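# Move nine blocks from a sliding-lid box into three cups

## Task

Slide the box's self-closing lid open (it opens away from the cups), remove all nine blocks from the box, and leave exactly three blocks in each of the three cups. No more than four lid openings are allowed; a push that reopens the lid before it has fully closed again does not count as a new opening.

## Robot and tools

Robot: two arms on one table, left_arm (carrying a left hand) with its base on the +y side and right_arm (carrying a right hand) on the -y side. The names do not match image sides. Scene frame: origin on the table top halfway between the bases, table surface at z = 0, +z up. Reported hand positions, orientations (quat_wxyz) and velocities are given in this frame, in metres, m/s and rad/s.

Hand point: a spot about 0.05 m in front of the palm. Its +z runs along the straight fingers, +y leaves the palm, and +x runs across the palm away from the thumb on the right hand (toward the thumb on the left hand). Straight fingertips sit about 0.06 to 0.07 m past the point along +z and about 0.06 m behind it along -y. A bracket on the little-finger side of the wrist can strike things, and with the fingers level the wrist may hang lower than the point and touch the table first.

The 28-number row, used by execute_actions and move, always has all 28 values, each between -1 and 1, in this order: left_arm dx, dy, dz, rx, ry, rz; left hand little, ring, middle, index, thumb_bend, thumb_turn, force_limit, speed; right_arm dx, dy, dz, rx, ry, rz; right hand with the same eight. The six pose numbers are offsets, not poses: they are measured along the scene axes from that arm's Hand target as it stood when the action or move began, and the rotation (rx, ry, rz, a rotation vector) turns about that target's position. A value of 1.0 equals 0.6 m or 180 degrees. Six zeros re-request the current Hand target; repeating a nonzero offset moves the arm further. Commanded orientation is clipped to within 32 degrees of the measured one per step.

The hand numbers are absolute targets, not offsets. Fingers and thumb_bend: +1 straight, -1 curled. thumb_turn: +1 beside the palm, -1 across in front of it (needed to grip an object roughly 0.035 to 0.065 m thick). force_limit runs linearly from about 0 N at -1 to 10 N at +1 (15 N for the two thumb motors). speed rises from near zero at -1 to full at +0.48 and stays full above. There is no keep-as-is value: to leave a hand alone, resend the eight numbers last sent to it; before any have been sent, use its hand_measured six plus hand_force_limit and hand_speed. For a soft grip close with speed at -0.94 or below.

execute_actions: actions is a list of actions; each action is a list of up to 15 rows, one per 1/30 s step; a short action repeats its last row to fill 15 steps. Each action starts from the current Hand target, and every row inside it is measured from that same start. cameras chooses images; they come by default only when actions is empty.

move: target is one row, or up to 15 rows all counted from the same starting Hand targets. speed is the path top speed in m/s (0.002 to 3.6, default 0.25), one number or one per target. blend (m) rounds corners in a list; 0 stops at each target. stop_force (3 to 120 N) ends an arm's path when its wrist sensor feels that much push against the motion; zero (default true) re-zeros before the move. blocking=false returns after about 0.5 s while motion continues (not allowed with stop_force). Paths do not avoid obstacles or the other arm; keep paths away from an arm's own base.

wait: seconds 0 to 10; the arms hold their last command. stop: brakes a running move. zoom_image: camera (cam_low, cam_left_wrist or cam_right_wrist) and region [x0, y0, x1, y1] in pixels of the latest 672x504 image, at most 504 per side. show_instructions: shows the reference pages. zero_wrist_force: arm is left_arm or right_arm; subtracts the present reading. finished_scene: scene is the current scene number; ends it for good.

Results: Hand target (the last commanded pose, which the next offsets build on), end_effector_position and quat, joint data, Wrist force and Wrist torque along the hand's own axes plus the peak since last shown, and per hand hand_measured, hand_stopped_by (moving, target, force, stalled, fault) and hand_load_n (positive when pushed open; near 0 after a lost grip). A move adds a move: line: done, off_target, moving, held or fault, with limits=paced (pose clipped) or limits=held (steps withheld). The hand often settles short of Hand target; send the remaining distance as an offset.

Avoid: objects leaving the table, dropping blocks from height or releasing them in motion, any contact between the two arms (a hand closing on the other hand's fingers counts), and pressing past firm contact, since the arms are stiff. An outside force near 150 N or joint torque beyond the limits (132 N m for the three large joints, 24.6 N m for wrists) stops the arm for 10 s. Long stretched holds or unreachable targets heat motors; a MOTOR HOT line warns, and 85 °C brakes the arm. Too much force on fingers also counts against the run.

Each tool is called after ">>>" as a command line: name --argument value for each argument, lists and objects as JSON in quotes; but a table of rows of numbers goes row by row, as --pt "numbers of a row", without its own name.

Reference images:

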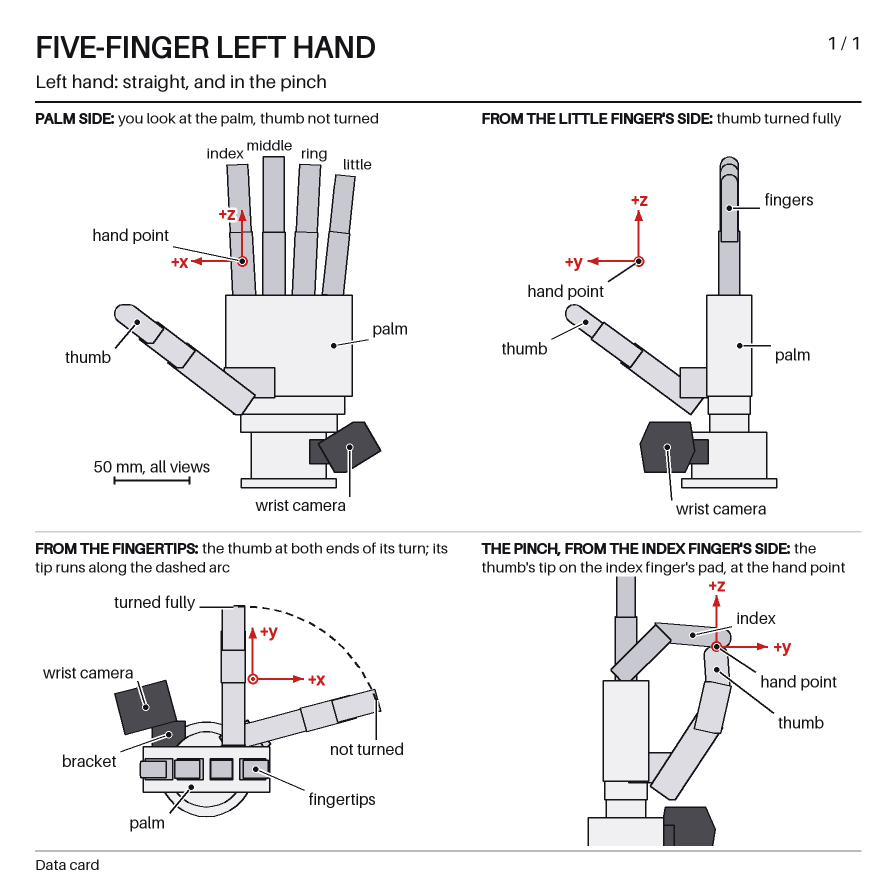

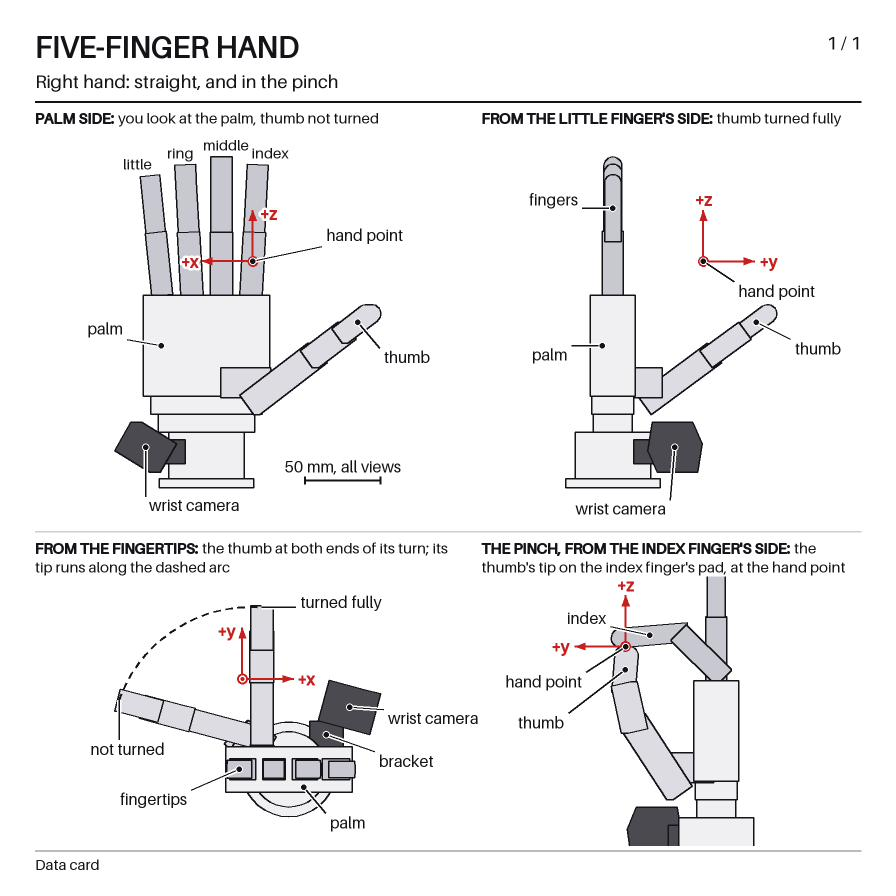

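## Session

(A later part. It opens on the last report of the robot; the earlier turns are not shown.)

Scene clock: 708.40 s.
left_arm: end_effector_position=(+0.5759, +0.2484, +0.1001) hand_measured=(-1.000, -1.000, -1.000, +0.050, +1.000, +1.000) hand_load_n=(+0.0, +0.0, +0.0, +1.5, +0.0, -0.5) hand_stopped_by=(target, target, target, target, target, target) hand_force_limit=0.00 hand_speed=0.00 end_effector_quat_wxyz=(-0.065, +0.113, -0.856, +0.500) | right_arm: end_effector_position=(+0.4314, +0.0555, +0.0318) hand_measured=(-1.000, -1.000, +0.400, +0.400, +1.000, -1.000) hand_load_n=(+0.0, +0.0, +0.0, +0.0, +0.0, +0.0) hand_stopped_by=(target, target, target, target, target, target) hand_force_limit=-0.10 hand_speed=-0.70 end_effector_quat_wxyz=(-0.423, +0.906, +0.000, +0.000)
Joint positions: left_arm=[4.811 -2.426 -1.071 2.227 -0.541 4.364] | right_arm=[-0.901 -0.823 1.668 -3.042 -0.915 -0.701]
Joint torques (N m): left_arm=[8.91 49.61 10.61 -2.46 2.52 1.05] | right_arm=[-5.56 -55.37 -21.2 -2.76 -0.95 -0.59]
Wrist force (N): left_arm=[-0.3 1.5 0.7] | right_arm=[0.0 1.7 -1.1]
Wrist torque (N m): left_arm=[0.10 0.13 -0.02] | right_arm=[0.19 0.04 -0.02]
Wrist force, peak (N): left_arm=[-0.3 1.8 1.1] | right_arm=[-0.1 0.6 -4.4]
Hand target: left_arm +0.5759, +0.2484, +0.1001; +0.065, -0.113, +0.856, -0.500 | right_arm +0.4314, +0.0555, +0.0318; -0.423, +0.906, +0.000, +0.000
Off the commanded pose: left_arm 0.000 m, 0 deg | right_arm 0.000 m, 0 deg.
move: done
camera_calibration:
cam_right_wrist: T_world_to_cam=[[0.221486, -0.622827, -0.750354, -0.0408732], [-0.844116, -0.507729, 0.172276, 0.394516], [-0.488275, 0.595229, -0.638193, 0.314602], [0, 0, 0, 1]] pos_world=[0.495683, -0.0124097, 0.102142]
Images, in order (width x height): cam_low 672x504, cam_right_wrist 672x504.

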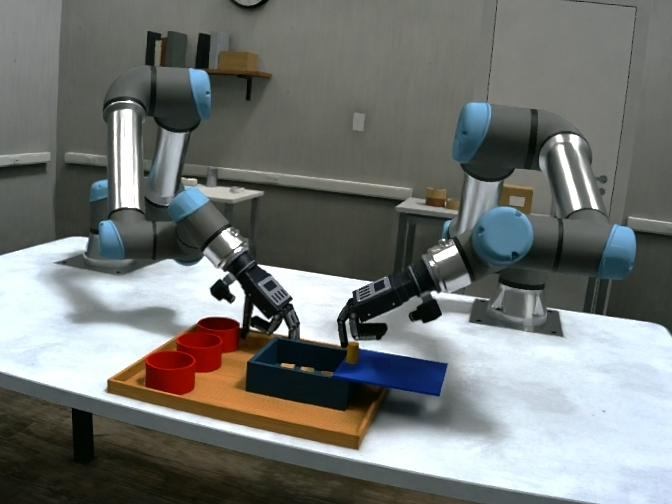

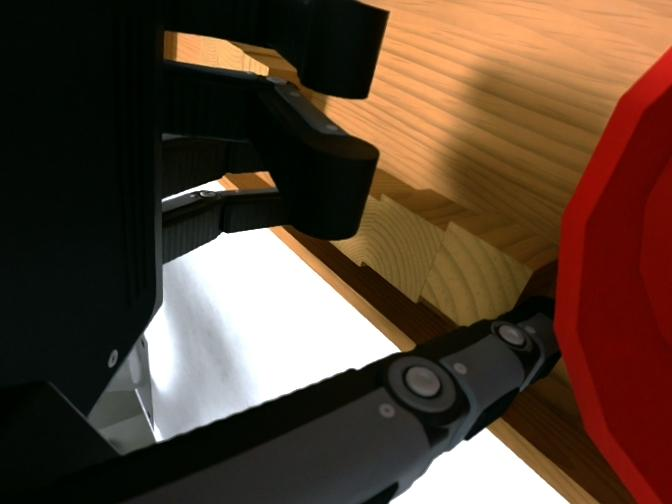

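>>> move --pt "0 0 0 0 0 0 -1 -1 -1 0.05 1 1 0 0 0 0 0.1833 0 0 0 -1 -1 0.4 0.4 1 -1 -0.1 -0.7" --pt "0 0 0 0 0 0 -1 -1 -1 0.05 1 1 0 0 0.216 0.1575 0.1833 0 -0.0667 0 -1 -1 0.4 0.4 1 -1 -0.1 -0.7" --pt "0 0 0 0 0 0 -1 -1 -1 0.05 1 1 0 0 0.216 0.1658 0.0887 0 -0.0667 0 -1 -1 0.52 0.52 1 -1 -0.1 -0.7" --speed '[0.06, 0.12, 0.1]' --blend '[0.02, 0.02, 0]' --cameras '["cam_right_wrist", "cam_low"]'

>>> zoom_image --camera "cam_right_wrist" --region '[330, 50, 610, 280]'

>>> zoom_image --camera "cam_low" --region '[160, 240, 400, 420]'

Scene clock: 740.23 s.
left_arm: end_effector_position=(+0.5759, +0.2484, +0.1001) hand_measured=(-1.000, -1.000, -1.000, +0.050, +1.000, +1.000) hand_load_n=(+0.0, +0.0, +0.0, +2.0, +0.0, -0.5) hand_stopped_by=(target, target, target, target, target, target) hand_force_limit=0.00 hand_speed=0.00 end_effector_quat_wxyz=(-0.065, +0.113, -0.856, +0.500) | right_arm: end_effector_position=(+0.5610, +0.1550, +0.0850) hand_measured=(-1.000, -1.000, +0.520, +0.520, +1.000, -1.000) hand_load_n=(+0.0, +0.0, +0.0, +0.0, +0.0, +0.0) hand_stopped_by=(target, target, target, target, target, target) hand_force_limit=-0.10 hand_speed=-0.70 end_effector_quat_wxyz=(-0.420, +0.901, +0.044, +0.095)
Joint positions: left_arm=[4.811 -2.426 -1.071 2.227 -0.541 4.364] | right_arm=[-0.865 -0.623 1.114 -2.814 -1.038 -0.767]
Joint torques (N m): left_arm=[9.66 49.72 10.66 -2.39 2.49 1.12] | right_arm=[-6.44 -71.84 -29.48 -4.01 1.3 -0.77]
Wrist force (N): left_arm=[-0.3 1.3 0.4] | right_arm=[-0.7 1.4 -1.2]
Wrist torque (N m): left_arm=[0.08 0.13 -0.01] | right_arm=[0.16 0.09 -0.09]
Wrist force, peak (N): left_arm=[-0.4 1.8 1.2] | right_arm=[-0.3 2.1 -1.6]
Hand target: left_arm +0.5759, +0.2484, +0.1001; +0.065, -0.113, +0.856, -0.500 | right_arm +0.5610, +0.1550, +0.0850; -0.420, +0.901, +0.044, +0.095
Off the commanded pose: left_arm 0.000 m, 0 deg | right_arm 0.000 m, 0 deg.
move: done
camera_calibration:
cam_right_wrist: T_world_to_cam=[[0.372642, -0.622919, -0.687829, -0.0577731], [-0.861512, -0.50769, -0.0069577, 0.570173], [-0.34487, 0.595166, -0.725839, 0.279575], [0, 0, 0, 1]] pos_world=[0.609156, 0.0870899, 0.167155]
Images, in order (width x height): cam_low 672x504, cam_right_wrist 672x504.

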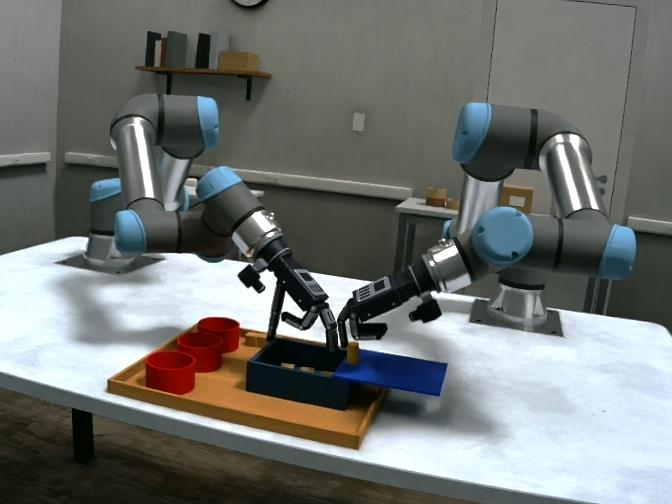

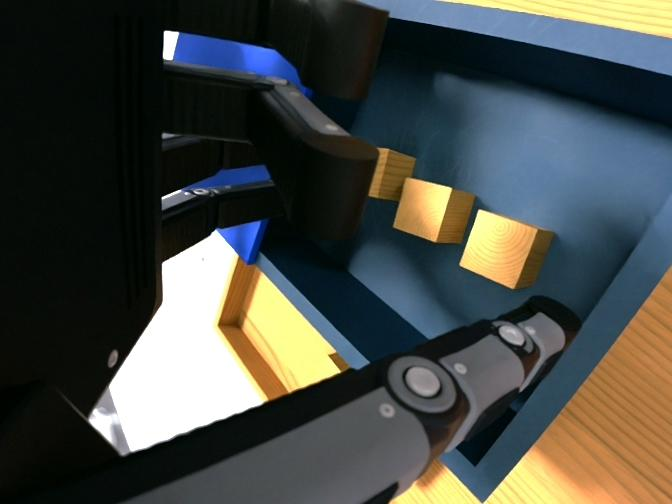

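Scaled by 1.800.

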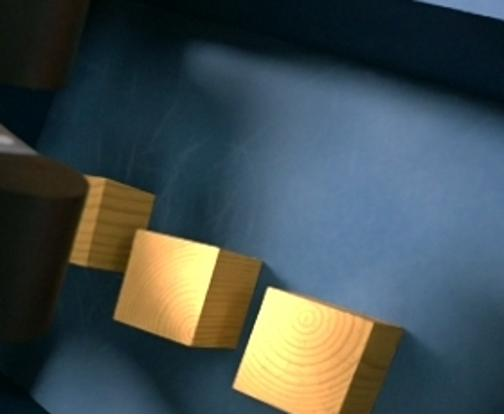

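Scaled by 2.100.

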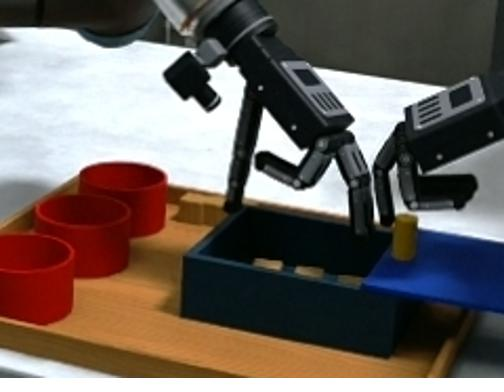

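>>> move --pt "0 0 0 0 0 0 -1 -1 -1 0.05 1 1 0 0 0 0.0158 -0.0458 0 0 0 -1 -1 0.52 0.52 1 -1 -0.1 -0.7" --pt "0 0 0 0 0 0 -1 -1 -1 0.05 1 1 0 0 0 0.0158 -0.0775 0 0 0 -1 -1 0.52 0.52 1 -1 -0.1 -0.7" --speed 0.03 --stop_force 4 --cameras '["cam_low", "cam_right_wrist", "cam_left_wrist"]'

>>> zoom_image --camera "cam_right_wrist" --region '[200, 50, 610, 380]'

>>> zoom_image --camera "cam_low" --region '[230, 270, 390, 410]'

Scene clock: 753.07 s.
left_arm: end_effector_position=(+0.5759, +0.2484, +0.1001) hand_measured=(-1.000, -1.000, -1.000, +0.050, +1.000, +1.000) hand_load_n=(+0.0, +0.0, +0.0, +1.5, +0.0, -0.5) hand_stopped_by=(target, target, target, target, target, target) hand_force_limit=0.00 hand_speed=0.00 end_effector_quat_wxyz=(-0.065, +0.113, -0.856, +0.500) | right_arm: end_effector_position=(+0.5610, +0.1646, +0.0523) hand_measured=(-1.000, -1.000, +0.520, +0.520, +1.000, -1.000) hand_load_n=(+0.0, +0.0, +0.0, -0.5, +0.0, +0.0) hand_stopped_by=(target, target, target, target, target, target) hand_force_limit=-0.10 hand_speed=-0.70 end_effector_quat_wxyz=(-0.420, +0.901, +0.044, +0.095)
Joint positions: left_arm=[4.811 -2.426 -1.071 2.227 -0.541 4.364] | right_arm=[-0.856 -0.563 1.088 -2.853 -1.045 -0.759]
Joint torques (N m): left_arm=[9.44 50.56 10.65 -2.4 2.59 1.22] | right_arm=[1.68 -72.95 -29.22 -4.25 -0.48 0]
Wrist force (N): left_arm=[-0.2 1.5 0.6] | right_arm=[-1.0 1.0 -1.3]
Wrist torque (N m): left_arm=[0.11 0.12 -0.02] | right_arm=[0.09 0.14 -0.12]
Wrist force, peak (N): left_arm=[-0.3 2.1 0.9] | right_arm=[-0.4 -7.1 -3.3]
Hand target: left_arm +0.5759, +0.2484, +0.1001; +0.065, -0.113, +0.856, -0.500 | right_arm +0.5610, +0.1646, +0.0523; -0.420, +0.901, +0.044, +0.095 (not the last commanded pose)
Off the commanded pose: left_arm 0.000 m, 0 deg | right_arm 0.014 m, 0 deg.
move: contact (right_arm); path passed 1 of 2 targets
camera_calibration:
cam_left_wrist: T_world_to_cam=[[-0.0887551, -0.50237, 0.860086, 0.08161], [-0.953094, 0.293691, 0.0731901, 0.465502], [-0.289368, -0.813246, -0.504872, 0.532125], [0, 0, 0, 1]] pos_world=[0.60489, 0.337033, 0.164393]
cam_right_wrist: T_world_to_cam=[[0.372852, -0.622728, -0.687889, -0.0744222], [-0.861475, -0.507748, -0.0072879, 0.574847], [-0.344736, 0.595316, -0.725779, 0.250022], [0, 0, 0, 1]] pos_world=[0.609156, 0.0966907, 0.134456]

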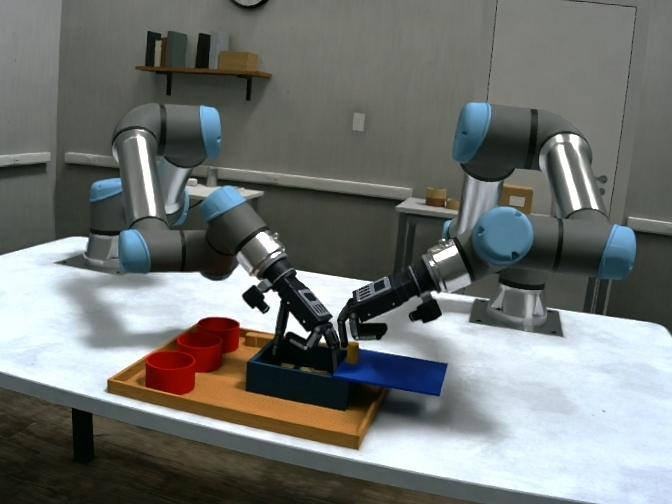

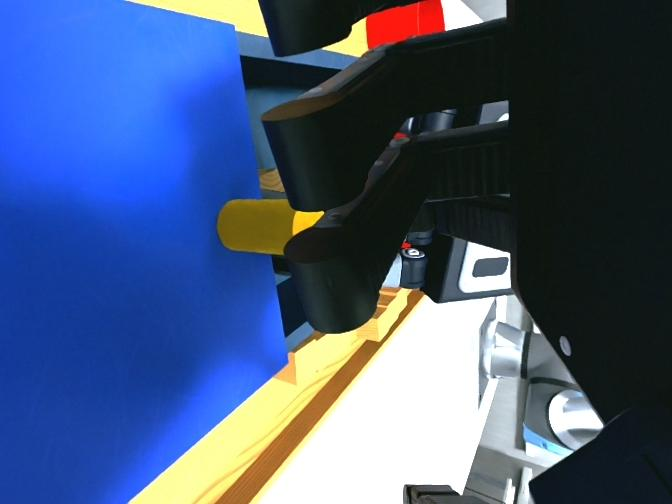

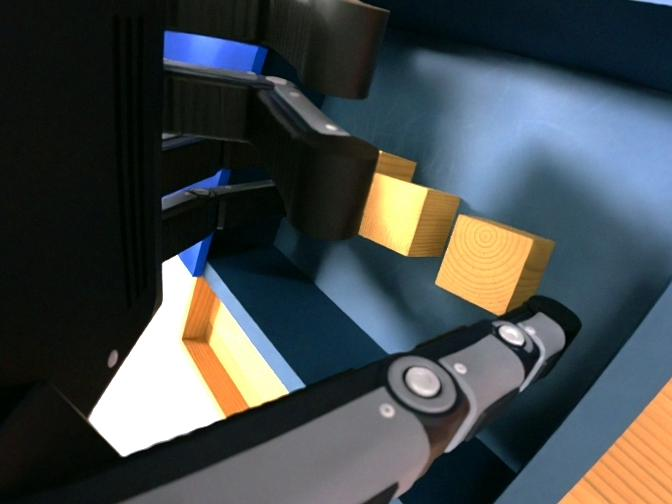

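Scaled by 1.229.

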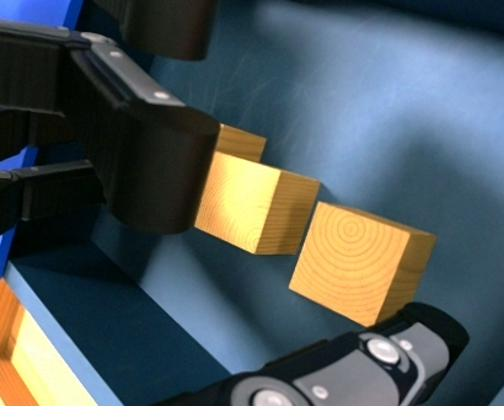

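Scaled by 3.150.

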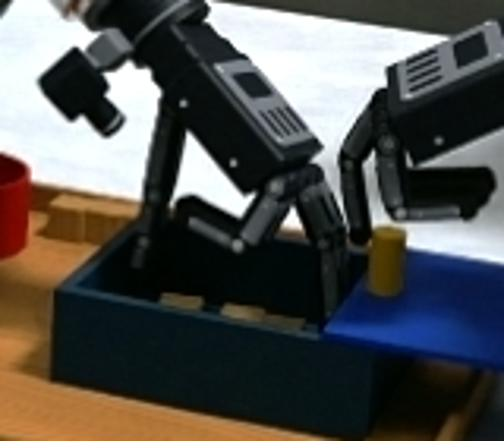

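>>> move --pt "0 0 0 0 0 0 -1 -1 -1 0.05 1 1 0 0 0 0 0.005 0 0 0 -1 -1 0.52 0.52 1 -1 -0.1 -0.7" --pt "0 0 0 0 0 0 -1 -1 -1 0.05 1 1 0 0 0 0.0042 0.005 0 0 0 -1 -1 0.52 0.52 1 -1 -0.1 -0.7" --speed 0.02

>>> move --target '[0, 0, 0, 0, 0, 0, -1, -1, -1, 0.05, 1, 1, 0, 0, 0, 0, -0.013, 0, 0, 0, -1, -1, 0.52, 0.52, 1, -1, -0.1, -0.7]' --speed 0.02 --stop_force 4

Scene clock: 759.17 s.
left_arm: end_effector_position=(+0.5759, +0.2484, +0.1001) hand_measured=(-1.000, -1.000, -1.000, +0.050, +1.000, +1.000) hand_load_n=(+0.0, +0.0, +0.0, +1.5, +0.0, -0.5) hand_stopped_by=(target, target, target, target, target, target) hand_force_limit=0.00 hand_speed=0.00 end_effector_quat_wxyz=(-0.065, +0.113, -0.856, +0.500) | right_arm: end_effector_position=(+0.5610, +0.1672, +0.0552) hand_measured=(-1.000, -1.000, +0.520, +0.520, +1.000, -1.000) hand_load_n=(+0.0, +0.0, +0.0, +0.0, +0.0, +0.0) hand_stopped_by=(target, target, target, target, target, target) hand_force_limit=-0.10 hand_speed=-0.70 end_effector_quat_wxyz=(-0.420, +0.901, +0.044, +0.095)
Joint positions: left_arm=[4.811 -2.426 -1.071 2.227 -0.541 4.364] | right_arm=[-0.853 -0.562 1.078 -2.844 -1.047 -0.757]
Joint torques (N m): left_arm=[9.02 50.08 10.56 -2.37 2.44 1.13] | right_arm=[-4.73 -69.64 -9.32 -4.14 0.1 -0.64]
Wrist force (N): left_arm=[-0.1 1.7 0.8] | right_arm=[-1.0 1.5 -1.3]
Wrist torque (N m): left_arm=[0.11 0.10 -0.02] | right_arm=[0.15 0.15 -0.10]
Wrist force, peak (N): left_arm=[-0.1 1.9 1.2] | right_arm=[-1.2 1.8 -1.3]
Hand target: left_arm +0.5759, +0.2484, +0.1001; +0.065, -0.113, +0.856, -0.500 | right_arm +0.5610, +0.1671, +0.0553; -0.420, +0.901, +0.044, +0.095
Off the commanded pose: left_arm 0.000 m, 0 deg | right_arm 0.000 m, 0 deg.
move: done

Scene clock: 760.77 s.
left_arm: end_effector_position=(+0.5759, +0.2484, +0.1001) hand_measured=(-1.000, -1.000, -1.000, +0.050, +1.000, +1.000) hand_load_n=(+0.0, +0.0, +0.0, +1.5, +0.0, -0.5) hand_stopped_by=(target, target, target, target, target, target) hand_force_limit=0.00 hand_speed=0.00 end_effector_quat_wxyz=(-0.065, +0.113, -0.856, +0.500) | right_arm: end_effector_position=(+0.5610, +0.1671, +0.0474) hand_measured=(-1.000, -1.000, +0.520, +0.520, +1.000, -1.000) hand_load_n=(+0.0, +0.0, +0.0, +0.0, +0.0, +0.5) hand_stopped_by=(target, target, target, target, target, target) hand_force_limit=-0.10 hand_speed=-0.70 end_effector_quat_wxyz=(-0.420, +0.901, +0.044, +0.095)
Joint positions: left_arm=[4.811 -2.426 -1.071 2.227 -0.541 4.364] | right_arm=[-0.853 -0.552 1.08 -2.857 -1.046 -0.757]
Joint torques (N m): left_arm=[8.66 50.1 11.07 -2.31 2.55 1.09] | right_arm=[-7.87 -72.94 -19.88 -1.26 2.09 -0.42]
Wrist force (N): left_arm=[-0.3 1.5 1.1] | right_arm=[-1.1 1.2 -1.2]
Wrist torque (N m): left_arm=[0.07 0.15 -0.03] | right_arm=[0.12 0.15 -0.12]
Wrist force, peak (N): left_arm=[-0.3 1.8 1.0] | right_arm=[-0.8 1.8 -1.6]
Hand target: left_arm +0.5759, +0.2484, +0.1001; +0.065, -0.113, +0.856, -0.500 | right_arm +0.5610, +0.1671, +0.0475; -0.420, +0.901, +0.044, +0.095
Off the commanded pose: left_arm 0.000 m, 0 deg | right_arm 0.000 m, 0 deg.
move: done

>>> move --pt "0 0 0 0 0 0 -1 -1 -1 0.05 1 1 0 0 0 -0.0067 0 0 0 0 -1 -1 0.52 0.52 1 -1 -0.1 -0.7" --pt "0 0 0 0 0 0 -1 -1 -1 0.05 1 1 0 0 0 -0.0067 -0.0142 0 0 0 -1 -1 0.52 0.52 1 -1 -0.1 -0.7" --speed 0.02 --stop_force 5 --cameras '["cam_low", "cam_right_wrist"]'

>>> zoom_image --camera "cam_right_wrist" --region '[200, 50, 610, 380]'

>>> zoom_image --camera "cam_low" --region '[230, 270, 390, 410]'

Scene clock: 766.17 s.
left_arm: end_effector_position=(+0.5759, +0.2484, +0.1001) hand_measured=(-1.000, -1.000, -1.000, +0.050, +1.000, +1.000) hand_load_n=(+0.0, +0.0, +0.0, +1.5, -0.5, -0.5) hand_stopped_by=(target, target, target, target, target, target) hand_force_limit=0.00 hand_speed=0.00 end_effector_quat_wxyz=(-0.065, +0.113, -0.856, +0.500) | right_arm: end_effector_position=(+0.5610, +0.1631, +0.0389) hand_measured=(-1.000, -1.000, +0.520, +0.520, +1.000, -1.000) hand_load_n=(+0.0, +0.0, +0.0, -0.5, +0.0, +0.0) hand_stopped_by=(target, target, target, target, target, target) hand_force_limit=-0.10 hand_speed=-0.70 end_effector_quat_wxyz=(-0.420, +0.901, +0.044, +0.095)
Joint positions: left_arm=[4.811 -2.426 -1.071 2.227 -0.541 4.364] | right_arm=[-0.857 -0.548 1.096 -2.875 -1.044 -0.76]
Joint torques (N m): left_arm=[8.67 50.72 10.89 -2.32 2.58 1.16] | right_arm=[6.99 -73.13 -7.69 -1.35 -1.56 0.65]
Wrist force (N): left_arm=[-0.3 1.6 0.9] | right_arm=[-1.1 1.6 -1.6]
Wrist torque (N m): left_arm=[0.08 0.14 -0.02] | right_arm=[0.20 0.17 0.07]
Wrist force, peak (N): left_arm=[-0.5 1.9 1.0] | right_arm=[-1.1 1.6 -1.6]
Hand target: left_arm +0.5759, +0.2484, +0.1001; +0.065, -0.113, +0.856, -0.500 | right_arm +0.5610, +0.1631, +0.0389; -0.420, +0.901, +0.044, +0.095
Off the commanded pose: left_arm 0.000 m, 0 deg | right_arm 0.000 m, 0 deg.
move: done
camera_calibration:
cam_right_wrist: T_world_to_cam=[[0.372852, -0.622728, -0.687889, -0.084574], [-0.861475, -0.507748, -0.0072879, 0.573988], [-0.344736, 0.595316, -0.725779, 0.24119], [0, 0, 0, 1]] pos_world=[0.609156, 0.0951907, 0.121056]
Images, in order (width x height): cam_low 672x504, cam_right_wrist 672x504.

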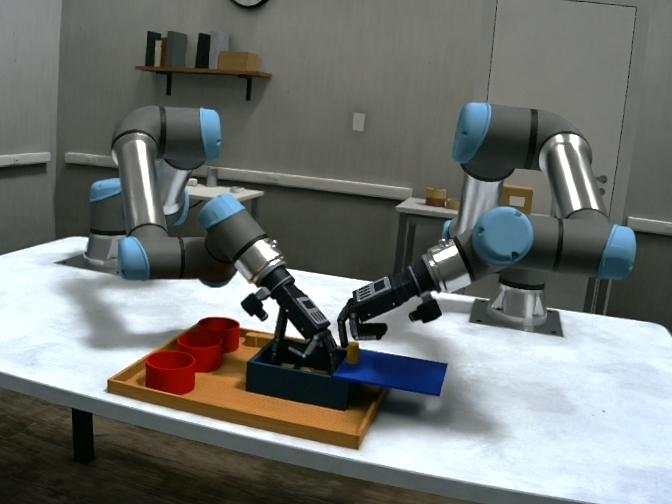

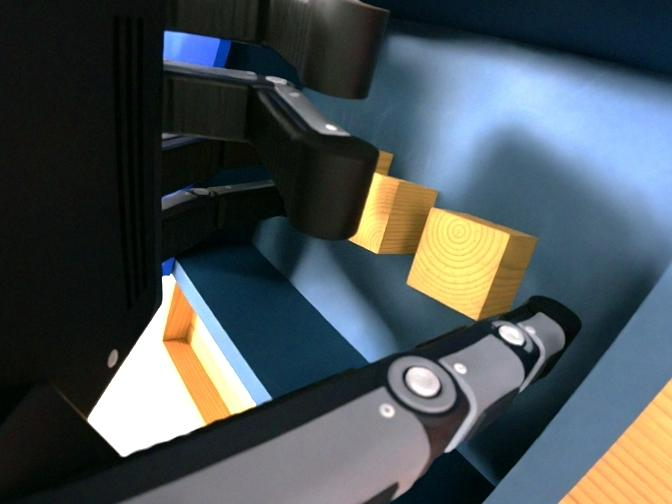

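Scaled by 1.229.

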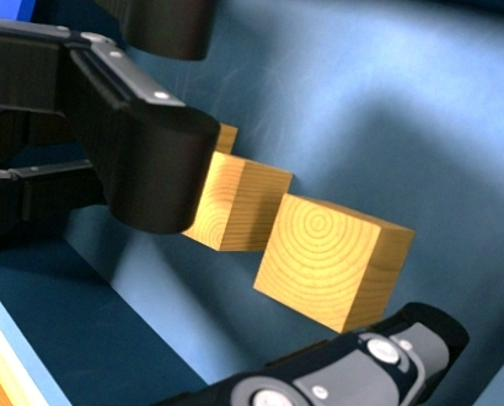

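Scaled by 3.150.

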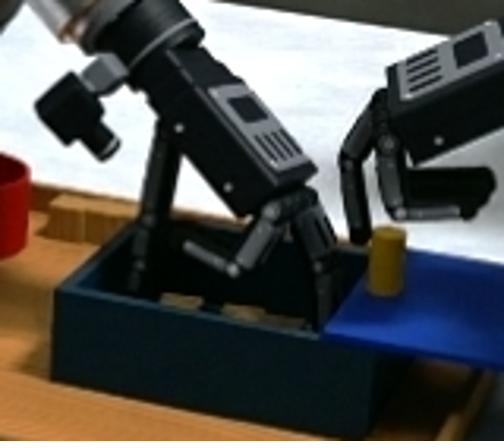

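>>> move --target '[0, 0, 0, 0, 0, 0, -1, -1, -1, 0.05, 1, 1, 0, 0, 0, 0, 0, 0, 0, 0, -1, -1, -0.1, -0.1, 1, -1, -0.1, -0.93]' --speed 0.02 --cameras '["cam_right_wrist", "cam_low"]'

>>> zoom_image --camera "cam_right_wrist" --region '[200, 50, 610, 380]'

>>> zoom_image --camera "cam_low" --region '[230, 270, 390, 410]'

Scene clock: 772.37 s.
left_arm: end_effector_position=(+0.5759, +0.2484, +0.1001) hand_measured=(-1.000, -1.000, -1.000, +0.050, +1.000, +1.000) hand_load_n=(+0.0, +0.0, +0.0, +1.5, +0.0, -0.5) hand_stopped_by=(target, target, target, target, target, target) hand_force_limit=0.00 hand_speed=0.00 end_effector_quat_wxyz=(-0.065, +0.113, -0.856, +0.500) | right_arm: end_effector_position=(+0.5610, +0.1631, +0.0389) hand_measured=(-1.000, -1.000, +0.122, -0.100, +1.000, -1.000) hand_load_n=(+0.0, +0.0, +6.5, +1.0, +1.0, +1.0) hand_stopped_by=(target, target, force, target, target, target) hand_force_limit=-0.10 hand_speed=-0.93 end_effector_quat_wxyz=(-0.420, +0.901, +0.044, +0.095)
Joint positions: left_arm=[4.811 -2.426 -1.071 2.227 -0.541 4.364] | right_arm=[-0.857 -0.548 1.096 -2.875 -1.044 -0.76]
Joint torques (N m): left_arm=[8.79 50.96 11.35 -2.29 2.45 1.14] | right_arm=[6.98 -73.45 -10.66 -1.27 -0.96 0.59]
Wrist force (N): left_arm=[-0.1 1.6 0.7] | right_arm=[-0.9 1.6 -1.2]
Wrist torque (N m): left_arm=[0.10 0.10 -0.01] | right_arm=[0.17 0.12 0.09]
Wrist force, peak (N): left_arm=[-0.5 1.8 1.1] | right_arm=[-1.2 1.9 -1.5]
Hand target: left_arm +0.5759, +0.2484, +0.1001; +0.065, -0.113, +0.856, -0.500 | right_arm +0.5610, +0.1631, +0.0389; -0.420, +0.901, +0.044, +0.095
Off the commanded pose: left_arm 0.000 m, 0 deg | right_arm 0.000 m, 0 deg.
move: done
camera_calibration:
cam_right_wrist: T_world_to_cam=[[0.372791, -0.622763, -0.68789, -0.084534], [-0.8615, -0.507705, -0.00723883, 0.573993], [-0.344737, 0.595316, -0.725779, 0.241191], [0, 0, 0, 1]] pos_world=[0.609156, 0.0951904, 0.121056]
Images, in order (width x height): cam_low 672x504, cam_right_wrist 672x504.

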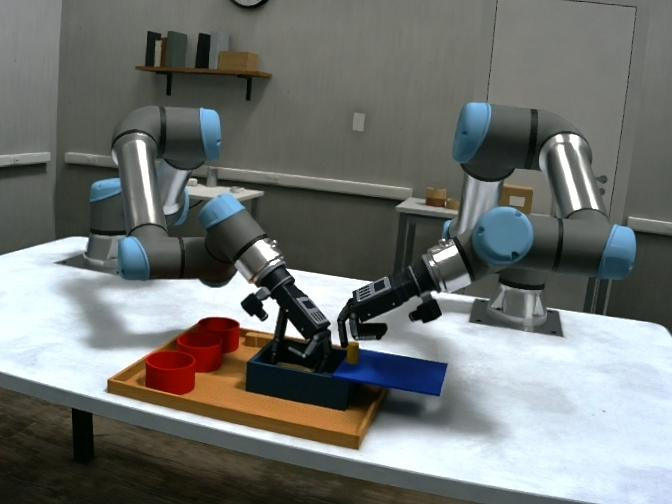

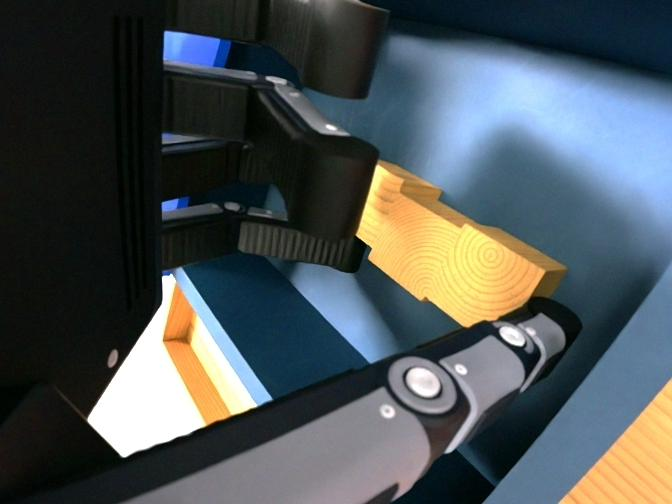

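Scaled by 1.229.

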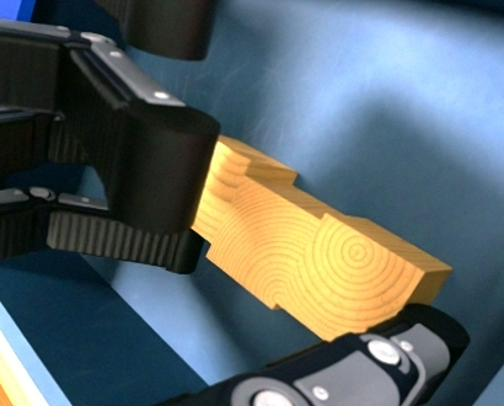

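Scaled by 3.150.

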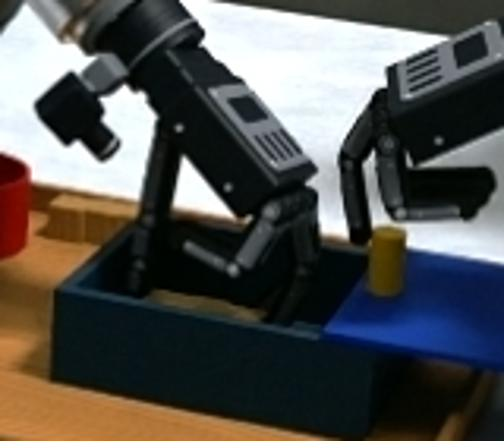

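>>> move --pt "0 0 0 0 0 0 -1 -1 -1 0.05 1 1 0 0 0 -0.005 0.0417 0 0 0 -1 -1 -0.1 -0.1 1 -1 -0.1 -0.93" --pt "0 0 0 0 0 0 -1 -1 -1 0.05 1 1 0 0 0 -0.03 0.1 0 0 0 -1 -1 -0.1 -0.1 1 -1 -0.1 -0.93" --pt "0 0 0 0 0 0 -1 -1 -1 0.05 1 1 0 0 0 -0.0667 0.18 0 0 0 -1 -1 -0.1 -0.1 1 -1 -0.1 -0.93" --speed 0.04 --blend '[0.003, 0.01, 0]' --cameras '["cam_right_wrist", "cam_low"]'

>>> zoom_image --camera "cam_low" --region '[200, 200, 440, 420]'

Scene clock: 781.57 s.
left_arm: end_effector_position=(+0.5759, +0.2484, +0.1001) hand_measured=(-1.000, -1.000, -1.000, +0.050, +1.000, +1.000) hand_load_n=(+0.0, +0.0, +0.0, +2.0, +0.0, +0.0) hand_stopped_by=(target, target, target, target, target, target) hand_force_limit=0.00 hand_speed=0.00 end_effector_quat_wxyz=(-0.065, +0.113, -0.856, +0.500) | right_arm: end_effector_position=(+0.5611, +0.1229, +0.1471) hand_measured=(-1.000, -1.000, +0.122, -0.100, +1.000, -1.000) hand_load_n=(+0.0, +0.5, +6.0, +1.0, +1.0, +1.0) hand_stopped_by=(target, target, force, target, target, target) hand_force_limit=-0.10 hand_speed=-0.93 end_effector_quat_wxyz=(-0.420, +0.901, +0.044, +0.095) end_effector_velocity=(+0.000, +0.001, -0.004) end_effector_angular_velocity=(+0.000, +0.001, -0.001)
Joint positions: left_arm=[4.811 -2.426 -1.071 2.227 -0.541 4.364] | right_arm=[-0.899 -0.754 1.188 -2.742 -1.015 -0.796]
Joint velocities: left_arm=[within noise] | right_arm=[0 0.005 0 -0.005 0 0.001]
Joint torques (N m): left_arm=[8.35 50.58 11.24 -2.26 2.46 1.02] | right_arm=[4.98 -47.51 -24.64 -4.22 0.92 0.17]
Wrist force (N): left_arm=[-0.2 1.6 0.7] | right_arm=[-0.7 2.0 -1.0]
Wrist torque (N m): left_arm=[0.10 0.12 -0.02] | right_arm=[0.21 0.08 0.13]
Wrist force, peak (N): left_arm=[-0.3 1.8 1.0] | right_arm=[-0.5 2.1 -1.3]
Hand target: left_arm +0.5759, +0.2484, +0.1001; +0.065, -0.113, +0.856, -0.500 | right_arm +0.5610, +0.1230, +0.1469; -0.420, +0.901, +0.044, +0.095
Off the commanded pose: left_arm 0.000 m, 0 deg | right_arm 0.000 m, 0 deg.
move: done
camera_calibration:
cam_right_wrist: T_world_to_cam=[[0.372813, -0.6228, -0.687845, -0.0352669], [-0.861483, -0.507736, -0.0072026, 0.554435], [-0.344758, 0.595252, -0.725822, 0.343639], [0, 0, 0, 1]] pos_world=[0.609256, 0.0549904, 0.229156]
Images, in order (width x height): cam_low 672x504, cam_right_wrist 672x504.

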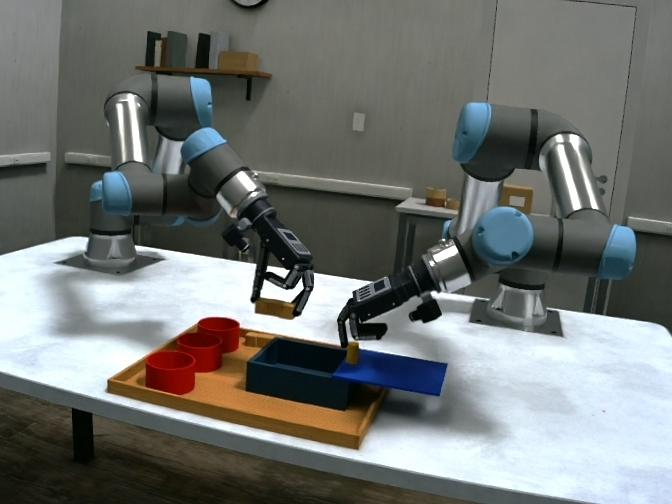

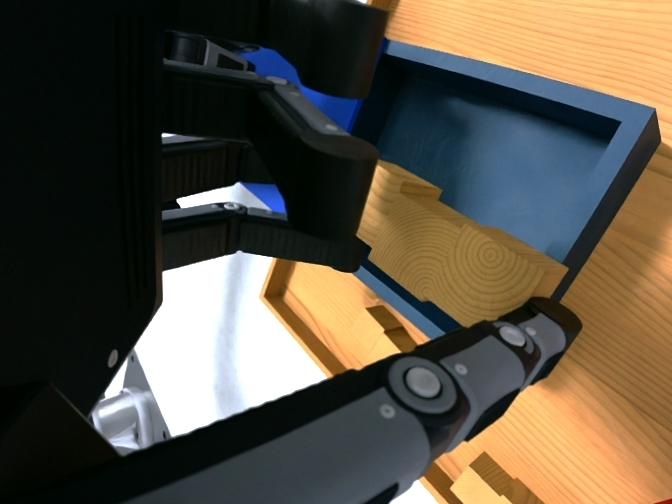

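Scaled by 2.100.

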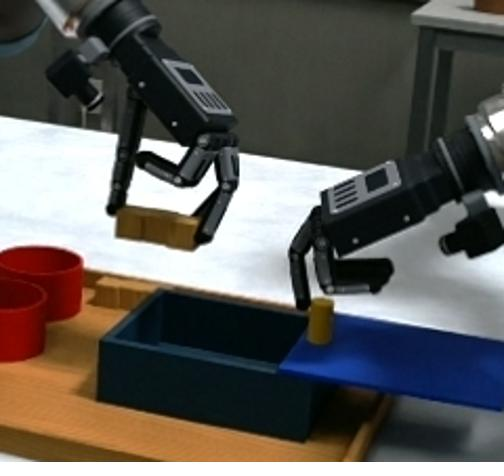

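>>> move --pt "0 0 0.1667 0 0 0 -1 -1 -1 0.05 1 1 0 0 0 0 0 0 0 0 -1 -1 -0.1 -0.1 1 -1 -0.1 -0.93" --pt "-0.25 0.2 0.4 0 0 0 -1 -1 -1 0.05 1 1 0 0 0 0 0 0 0 0 -1 -1 -0.1 -0.1 1 -1 -0.1 -0.93" --pt "-0.6 0.25 0.5 0 0 0 -1 -1 -1 0.05 1 1 0 0 0 0 0 0 0 0 -1 -1 -0.1 -0.1 1 -1 -0.1 -0.93" --speed '[0.06, 0.2, 0.2]' --blend '[0.02, 0.05, 0]' --cameras '["cam_low"]'

Scene clock: 800.40 s.
left_arm: end_effector_position=(+0.2160, +0.3984, +0.4000) hand_measured=(-1.000, -1.000, -1.000, +0.050, +1.000, +1.000) hand_load_n=(+0.0, +0.0, +0.0, +0.0, +0.0, -0.5) hand_stopped_by=(target, target, target, target, target, target) hand_force_limit=0.00 hand_speed=0.00 end_effector_quat_wxyz=(-0.065, +0.113, -0.856, +0.500) | right_arm: end_effector_position=(+0.5610, +0.1230, +0.1469) hand_measured=(-1.000, -1.000, +0.122, -0.100, +1.000, -1.000) hand_load_n=(+0.0, +0.0, +6.0, +1.0, +1.0, +1.0) hand_stopped_by=(target, target, force, target, target, target) hand_force_limit=-0.10 hand_speed=-0.93 end_effector_quat_wxyz=(-0.420, +0.901, +0.044, +0.095)
Joint positions: left_arm=[5.556 -1.332 -1.986 0.986 -0.747 5.626] | right_arm=[-0.898 -0.754 1.187 -2.742 -1.016 -0.796]
Joint torques (N m): left_arm=[2.83 17.06 16.08 -3.74 -0.17 1.11] | right_arm=[7.53 -46.38 -30.4 -4.27 -1.31 0.46]
Wrist force (N): left_arm=[-0.2 2.2 -0.1] | right_arm=[-0.9 1.8 -1.2]
Wrist torque (N m): left_arm=[0.09 0.09 -0.01] | right_arm=[0.21 0.11 0.11]
Wrist force, peak (N): left_arm=[-0.4 2.6 1.6] | right_arm=[-0.7 2.3 -0.9]
Hand target: left_arm +0.2159, +0.3984, +0.4001; +0.065, -0.113, +0.856, -0.500 | right_arm +0.5610, +0.1230, +0.1469; -0.420, +0.901, +0.044, +0.095
Off the commanded pose: left_arm 0.000 m, 0 deg | right_arm 0.000 m, 0 deg.
move: done
Images, in order (width x height): cam_low 672x504.

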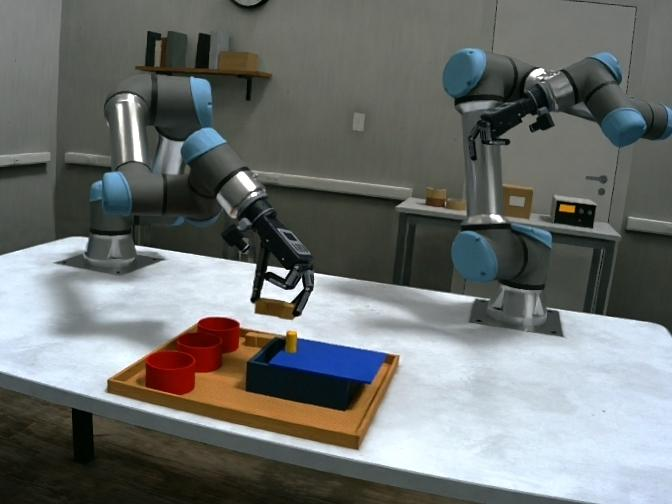

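>>> move --pt "0 0 0 0 0 0 -1 -1 -1 0.05 1 1 0 0 0.1842 0.0383 0 0 0 0 -1 -1 -0.1 -0.1 1 -1 -0.1 -0.93" --pt "0 0 0 0 0 0 -1 -1 -1 0.05 1 1 0 0 0.1842 0.0383 -0.1417 0 0 0 -1 -1 -0.1 -0.1 1 -1 -0.1 -0.93" --speed 0.1 --blend '[0.02, 0]' --cameras '["cam_low", "cam_right_wrist"]'

>>> zoom_image --camera "cam_low" --region '[160, 240, 440, 460]'

Scene clock: 806.87 s.
left_arm: end_effector_position=(+0.2159, +0.3984, +0.4001) hand_measured=(-1.000, -1.000, -1.000, +0.050, +1.000, +1.000) hand_load_n=(+0.0, +0.0, +0.0, +0.0, +0.0, +0.0) hand_stopped_by=(target, target, target, target, target, target) hand_force_limit=0.00 hand_speed=0.00 end_effector_quat_wxyz=(-0.065, +0.113, -0.856, +0.500) | right_arm: end_effector_position=(+0.6715, +0.1460, +0.0617) hand_measured=(-1.000, -1.000, +0.122, -0.100, +1.000, -1.000) hand_load_n=(+0.0, +0.0, +6.0, +1.0, +1.0, +1.0) hand_stopped_by=(target, target, force, target, target, target) hand_force_limit=-0.10 hand_speed=-0.93 end_effector_quat_wxyz=(-0.420, +0.901, +0.044, +0.095)
Joint positions: left_arm=[5.556 -1.331 -1.986 0.985 -0.747 5.626] | right_arm=[-0.957 -0.416 0.75 -2.614 -0.977 -0.848]
Joint torques (N m): left_arm=[-1.22 14.57 18.33 -0.87 -0.03 -1.08] | right_arm=[7.46 -77.72 -30.49 -1.53 -1.34 1]
Wrist force (N): left_arm=[0.1 1.9 0.1] | right_arm=[-1.0 1.8 -1.2]
Wrist torque (N m): left_arm=[0.03 0.06 0.00] | right_arm=[0.20 0.13 0.07]
Wrist force, peak (N): left_arm=[-0.1 2.5 0.0] | right_arm=[-1.1 2.9 -0.3]
Hand target: left_arm +0.2159, +0.3984, +0.4001; +0.065, -0.113, +0.856, -0.500 | right_arm +0.6716, +0.1460, +0.0619; -0.420, +0.901, +0.044, +0.095
Off the commanded pose: left_arm 0.000 m, 0 deg | right_arm 0.000 m, 0 deg.
move: done
camera_calibration:
cam_right_wrist: T_world_to_cam=[[0.372642, -0.622919, -0.687829, -0.120583], [-0.861512, -0.50769, -0.0069577, 0.660638], [-0.34487, 0.595166, -0.725839, 0.306127], [0, 0, 0, 1]] pos_world=[0.719656, 0.0780899, 0.143855]
Images, in order (width x height): cam_low 672x504, cam_right_wrist 672x504.

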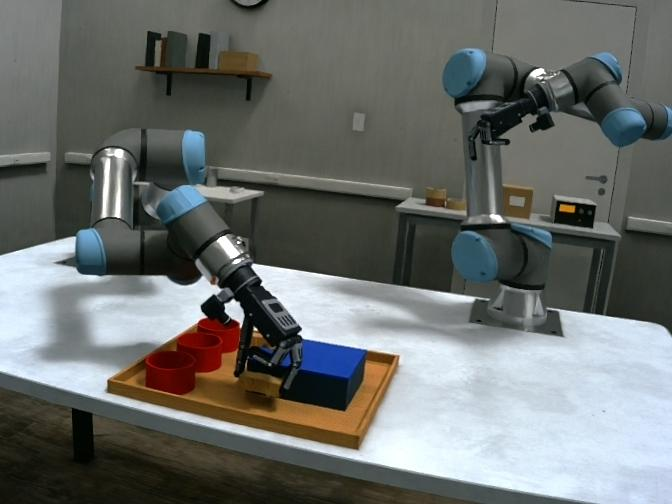

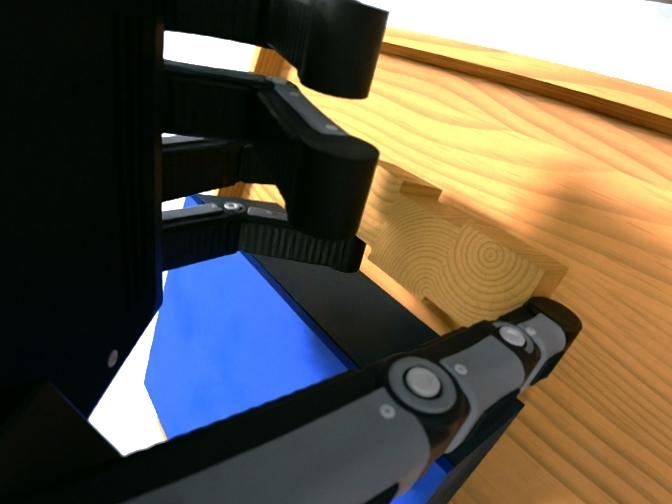

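Scaled by 1.800.

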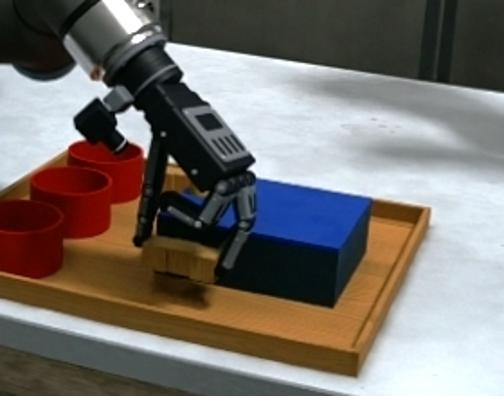

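>>> move --target '[0, 0, 0, 0, 0, 0, -1, -1, -1, 0.05, 1, 1, 0, 0, 0, 0, -0.06, 0, 0, 0, -1, -1, -0.1, -0.1, 1, -1, -0.1, -0.93]' --speed 0.025 --stop_force 3

>>> move --target '[0, 0, 0, 0, 0, 0, -1, -1, -1, 0.05, 1, 1, 0, 0, 0, 0, 0, 0, 0, 0, -1, -1, 0.4, 0.4, 1, -1, -0.1, -0.7]' --speed 0.02 --cameras '["cam_right_wrist", "cam_low"]'

>>> zoom_image --camera "cam_low" --region '[160, 240, 440, 460]'

Scene clock: 812.80 s.
left_arm: end_effector_position=(+0.2159, +0.3984, +0.4001) hand_measured=(-1.000, -1.000, -1.000, +0.050, +1.000, +1.000) hand_load_n=(+0.0, +0.0, +0.0, +0.0, +0.0, +0.0) hand_stopped_by=(target, target, target, target, target, target) hand_force_limit=0.00 hand_speed=0.00 end_effector_quat_wxyz=(-0.065, +0.113, -0.856, +0.500) | right_arm: end_effector_position=(+0.6716, +0.1460, +0.0331) hand_measured=(-1.000, -1.000, +0.122, -0.100, +1.000, -1.000) hand_load_n=(+0.0, +0.0, +6.5, +0.0, +1.0, +1.0) hand_stopped_by=(target, target, force, target, target, target) hand_force_limit=-0.10 hand_speed=-0.93 end_effector_quat_wxyz=(-0.420, +0.901, +0.044, +0.095)
Joint positions: left_arm=[5.556 -1.331 -1.986 0.985 -0.747 5.626] | right_arm=[-0.957 -0.382 0.757 -2.656 -0.977 -0.848]
Joint torques (N m): left_arm=[-12.96 0.69 21.4 -0.89 2.32 -1.11] | right_arm=[6.38 -79.3 -30.13 -4.25 -1.13 -0.34]
Wrist force (N): left_arm=[-0.1 1.9 0.1] | right_arm=[-1.0 1.7 -0.9]
Wrist torque (N m): left_arm=[0.02 0.08 -0.01] | right_arm=[0.17 0.13 0.08]
Wrist force, peak (N): left_arm=[-0.4 2.5 -0.2] | right_arm=[-0.5 -4.0 -6.3]
Hand target: left_arm +0.2159, +0.3984, +0.4001; +0.065, -0.113, +0.856, -0.500 | right_arm +0.6716, +0.1460, +0.0331; -0.420, +0.901, +0.044, +0.095 (not the last commanded pose)
Off the commanded pose: left_arm 0.000 m, 0 deg | right_arm 0.007 m, 0 deg.
move: contact (right_arm)

Scene clock: 813.67 s.
left_arm: end_effector_position=(+0.2159, +0.3984, +0.4001) hand_measured=(-1.000, -1.000, -1.000, +0.050, +1.000, +1.000) hand_load_n=(+0.5, +0.0, +0.0, +0.5, +0.0, -0.5) hand_stopped_by=(target, target, target, target, target, target) hand_force_limit=0.00 hand_speed=0.00 end_effector_quat_wxyz=(-0.065, +0.113, -0.856, +0.500) | right_arm: end_effector_position=(+0.6716, +0.1460, +0.0331) hand_measured=(-1.000, -1.000, +0.400, +0.400, +1.000, -1.000) hand_load_n=(+0.0, +0.0, +0.0, +0.0, +0.0, +0.0) hand_stopped_by=(target, target, target, target, target, target) hand_force_limit=-0.10 hand_speed=-0.70 end_effector_quat_wxyz=(-0.420, +0.901, +0.044, +0.095)
Joint positions: left_arm=[5.556 -1.331 -1.986 0.985 -0.747 5.626] | right_arm=[-0.957 -0.382 0.757 -2.656 -0.977 -0.848]
Joint torques (N m): left_arm=[-12.97 0.55 21.63 -0.88 2.4 -1.07] | right_arm=[7.16 -77.69 -29.07 -3.49 -1.33 -0.46]
Wrist force (N): left_arm=[0.0 2.3 -0.1] | right_arm=[-0.6 1.5 -1.2]
Wrist torque (N m): left_arm=[0.11 0.06 -0.02] | right_arm=[0.16 0.08 0.09]
Wrist force, peak (N): left_arm=[-0.3 2.4 -0.2] | right_arm=[-0.8 1.9 -1.2]
Hand target: left_arm +0.2159, +0.3984, +0.4001; +0.065, -0.113, +0.856, -0.500 | right_arm +0.6716, +0.1460, +0.0331; -0.420, +0.901, +0.044, +0.095
Off the commanded pose: left_arm 0.000 m, 0 deg | right_arm 0.000 m, 0 deg.
move: done
camera_calibration:
cam_right_wrist: T_world_to_cam=[[0.372863, -0.622751, -0.687862, -0.140422], [-0.861505, -0.507696, -0.00734937, 0.660481], [-0.344648, 0.595337, -0.725804, 0.285192], [0, 0, 0, 1]] pos_world=[0.719656, 0.0780904, 0.115257]
Images, in order (width x height): cam_low 672x504, cam_right_wrist 672x504.

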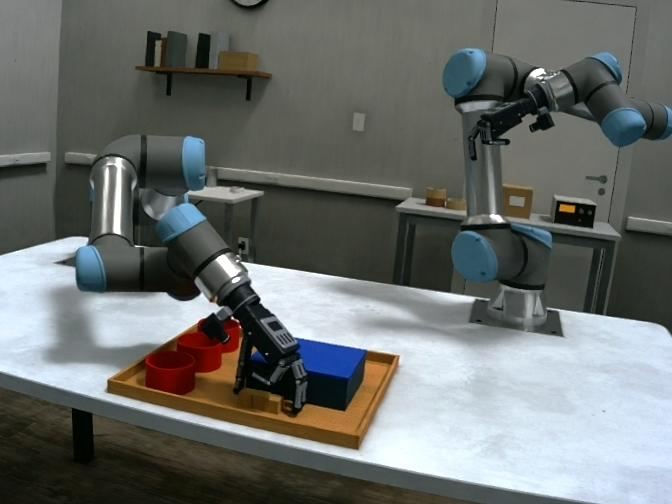

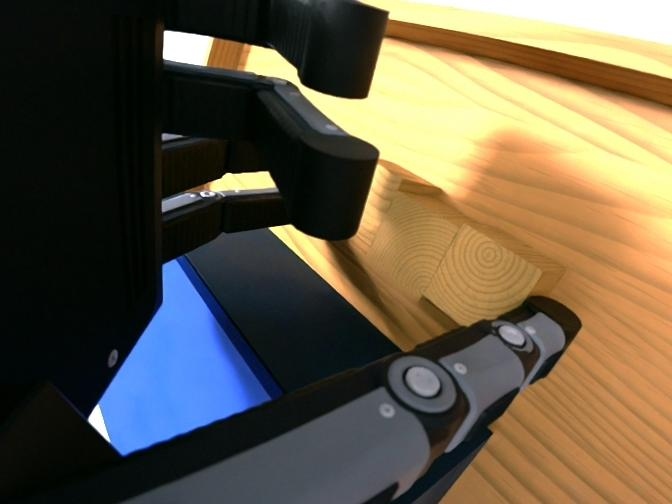

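Scaled by 1.800.

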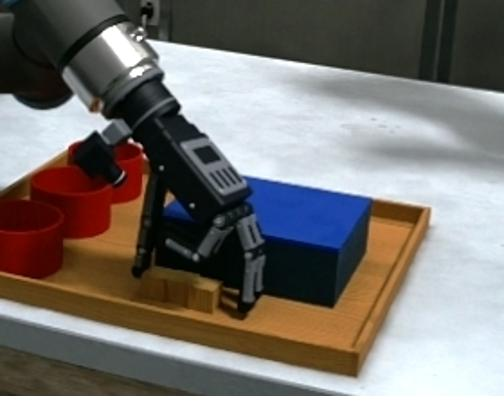

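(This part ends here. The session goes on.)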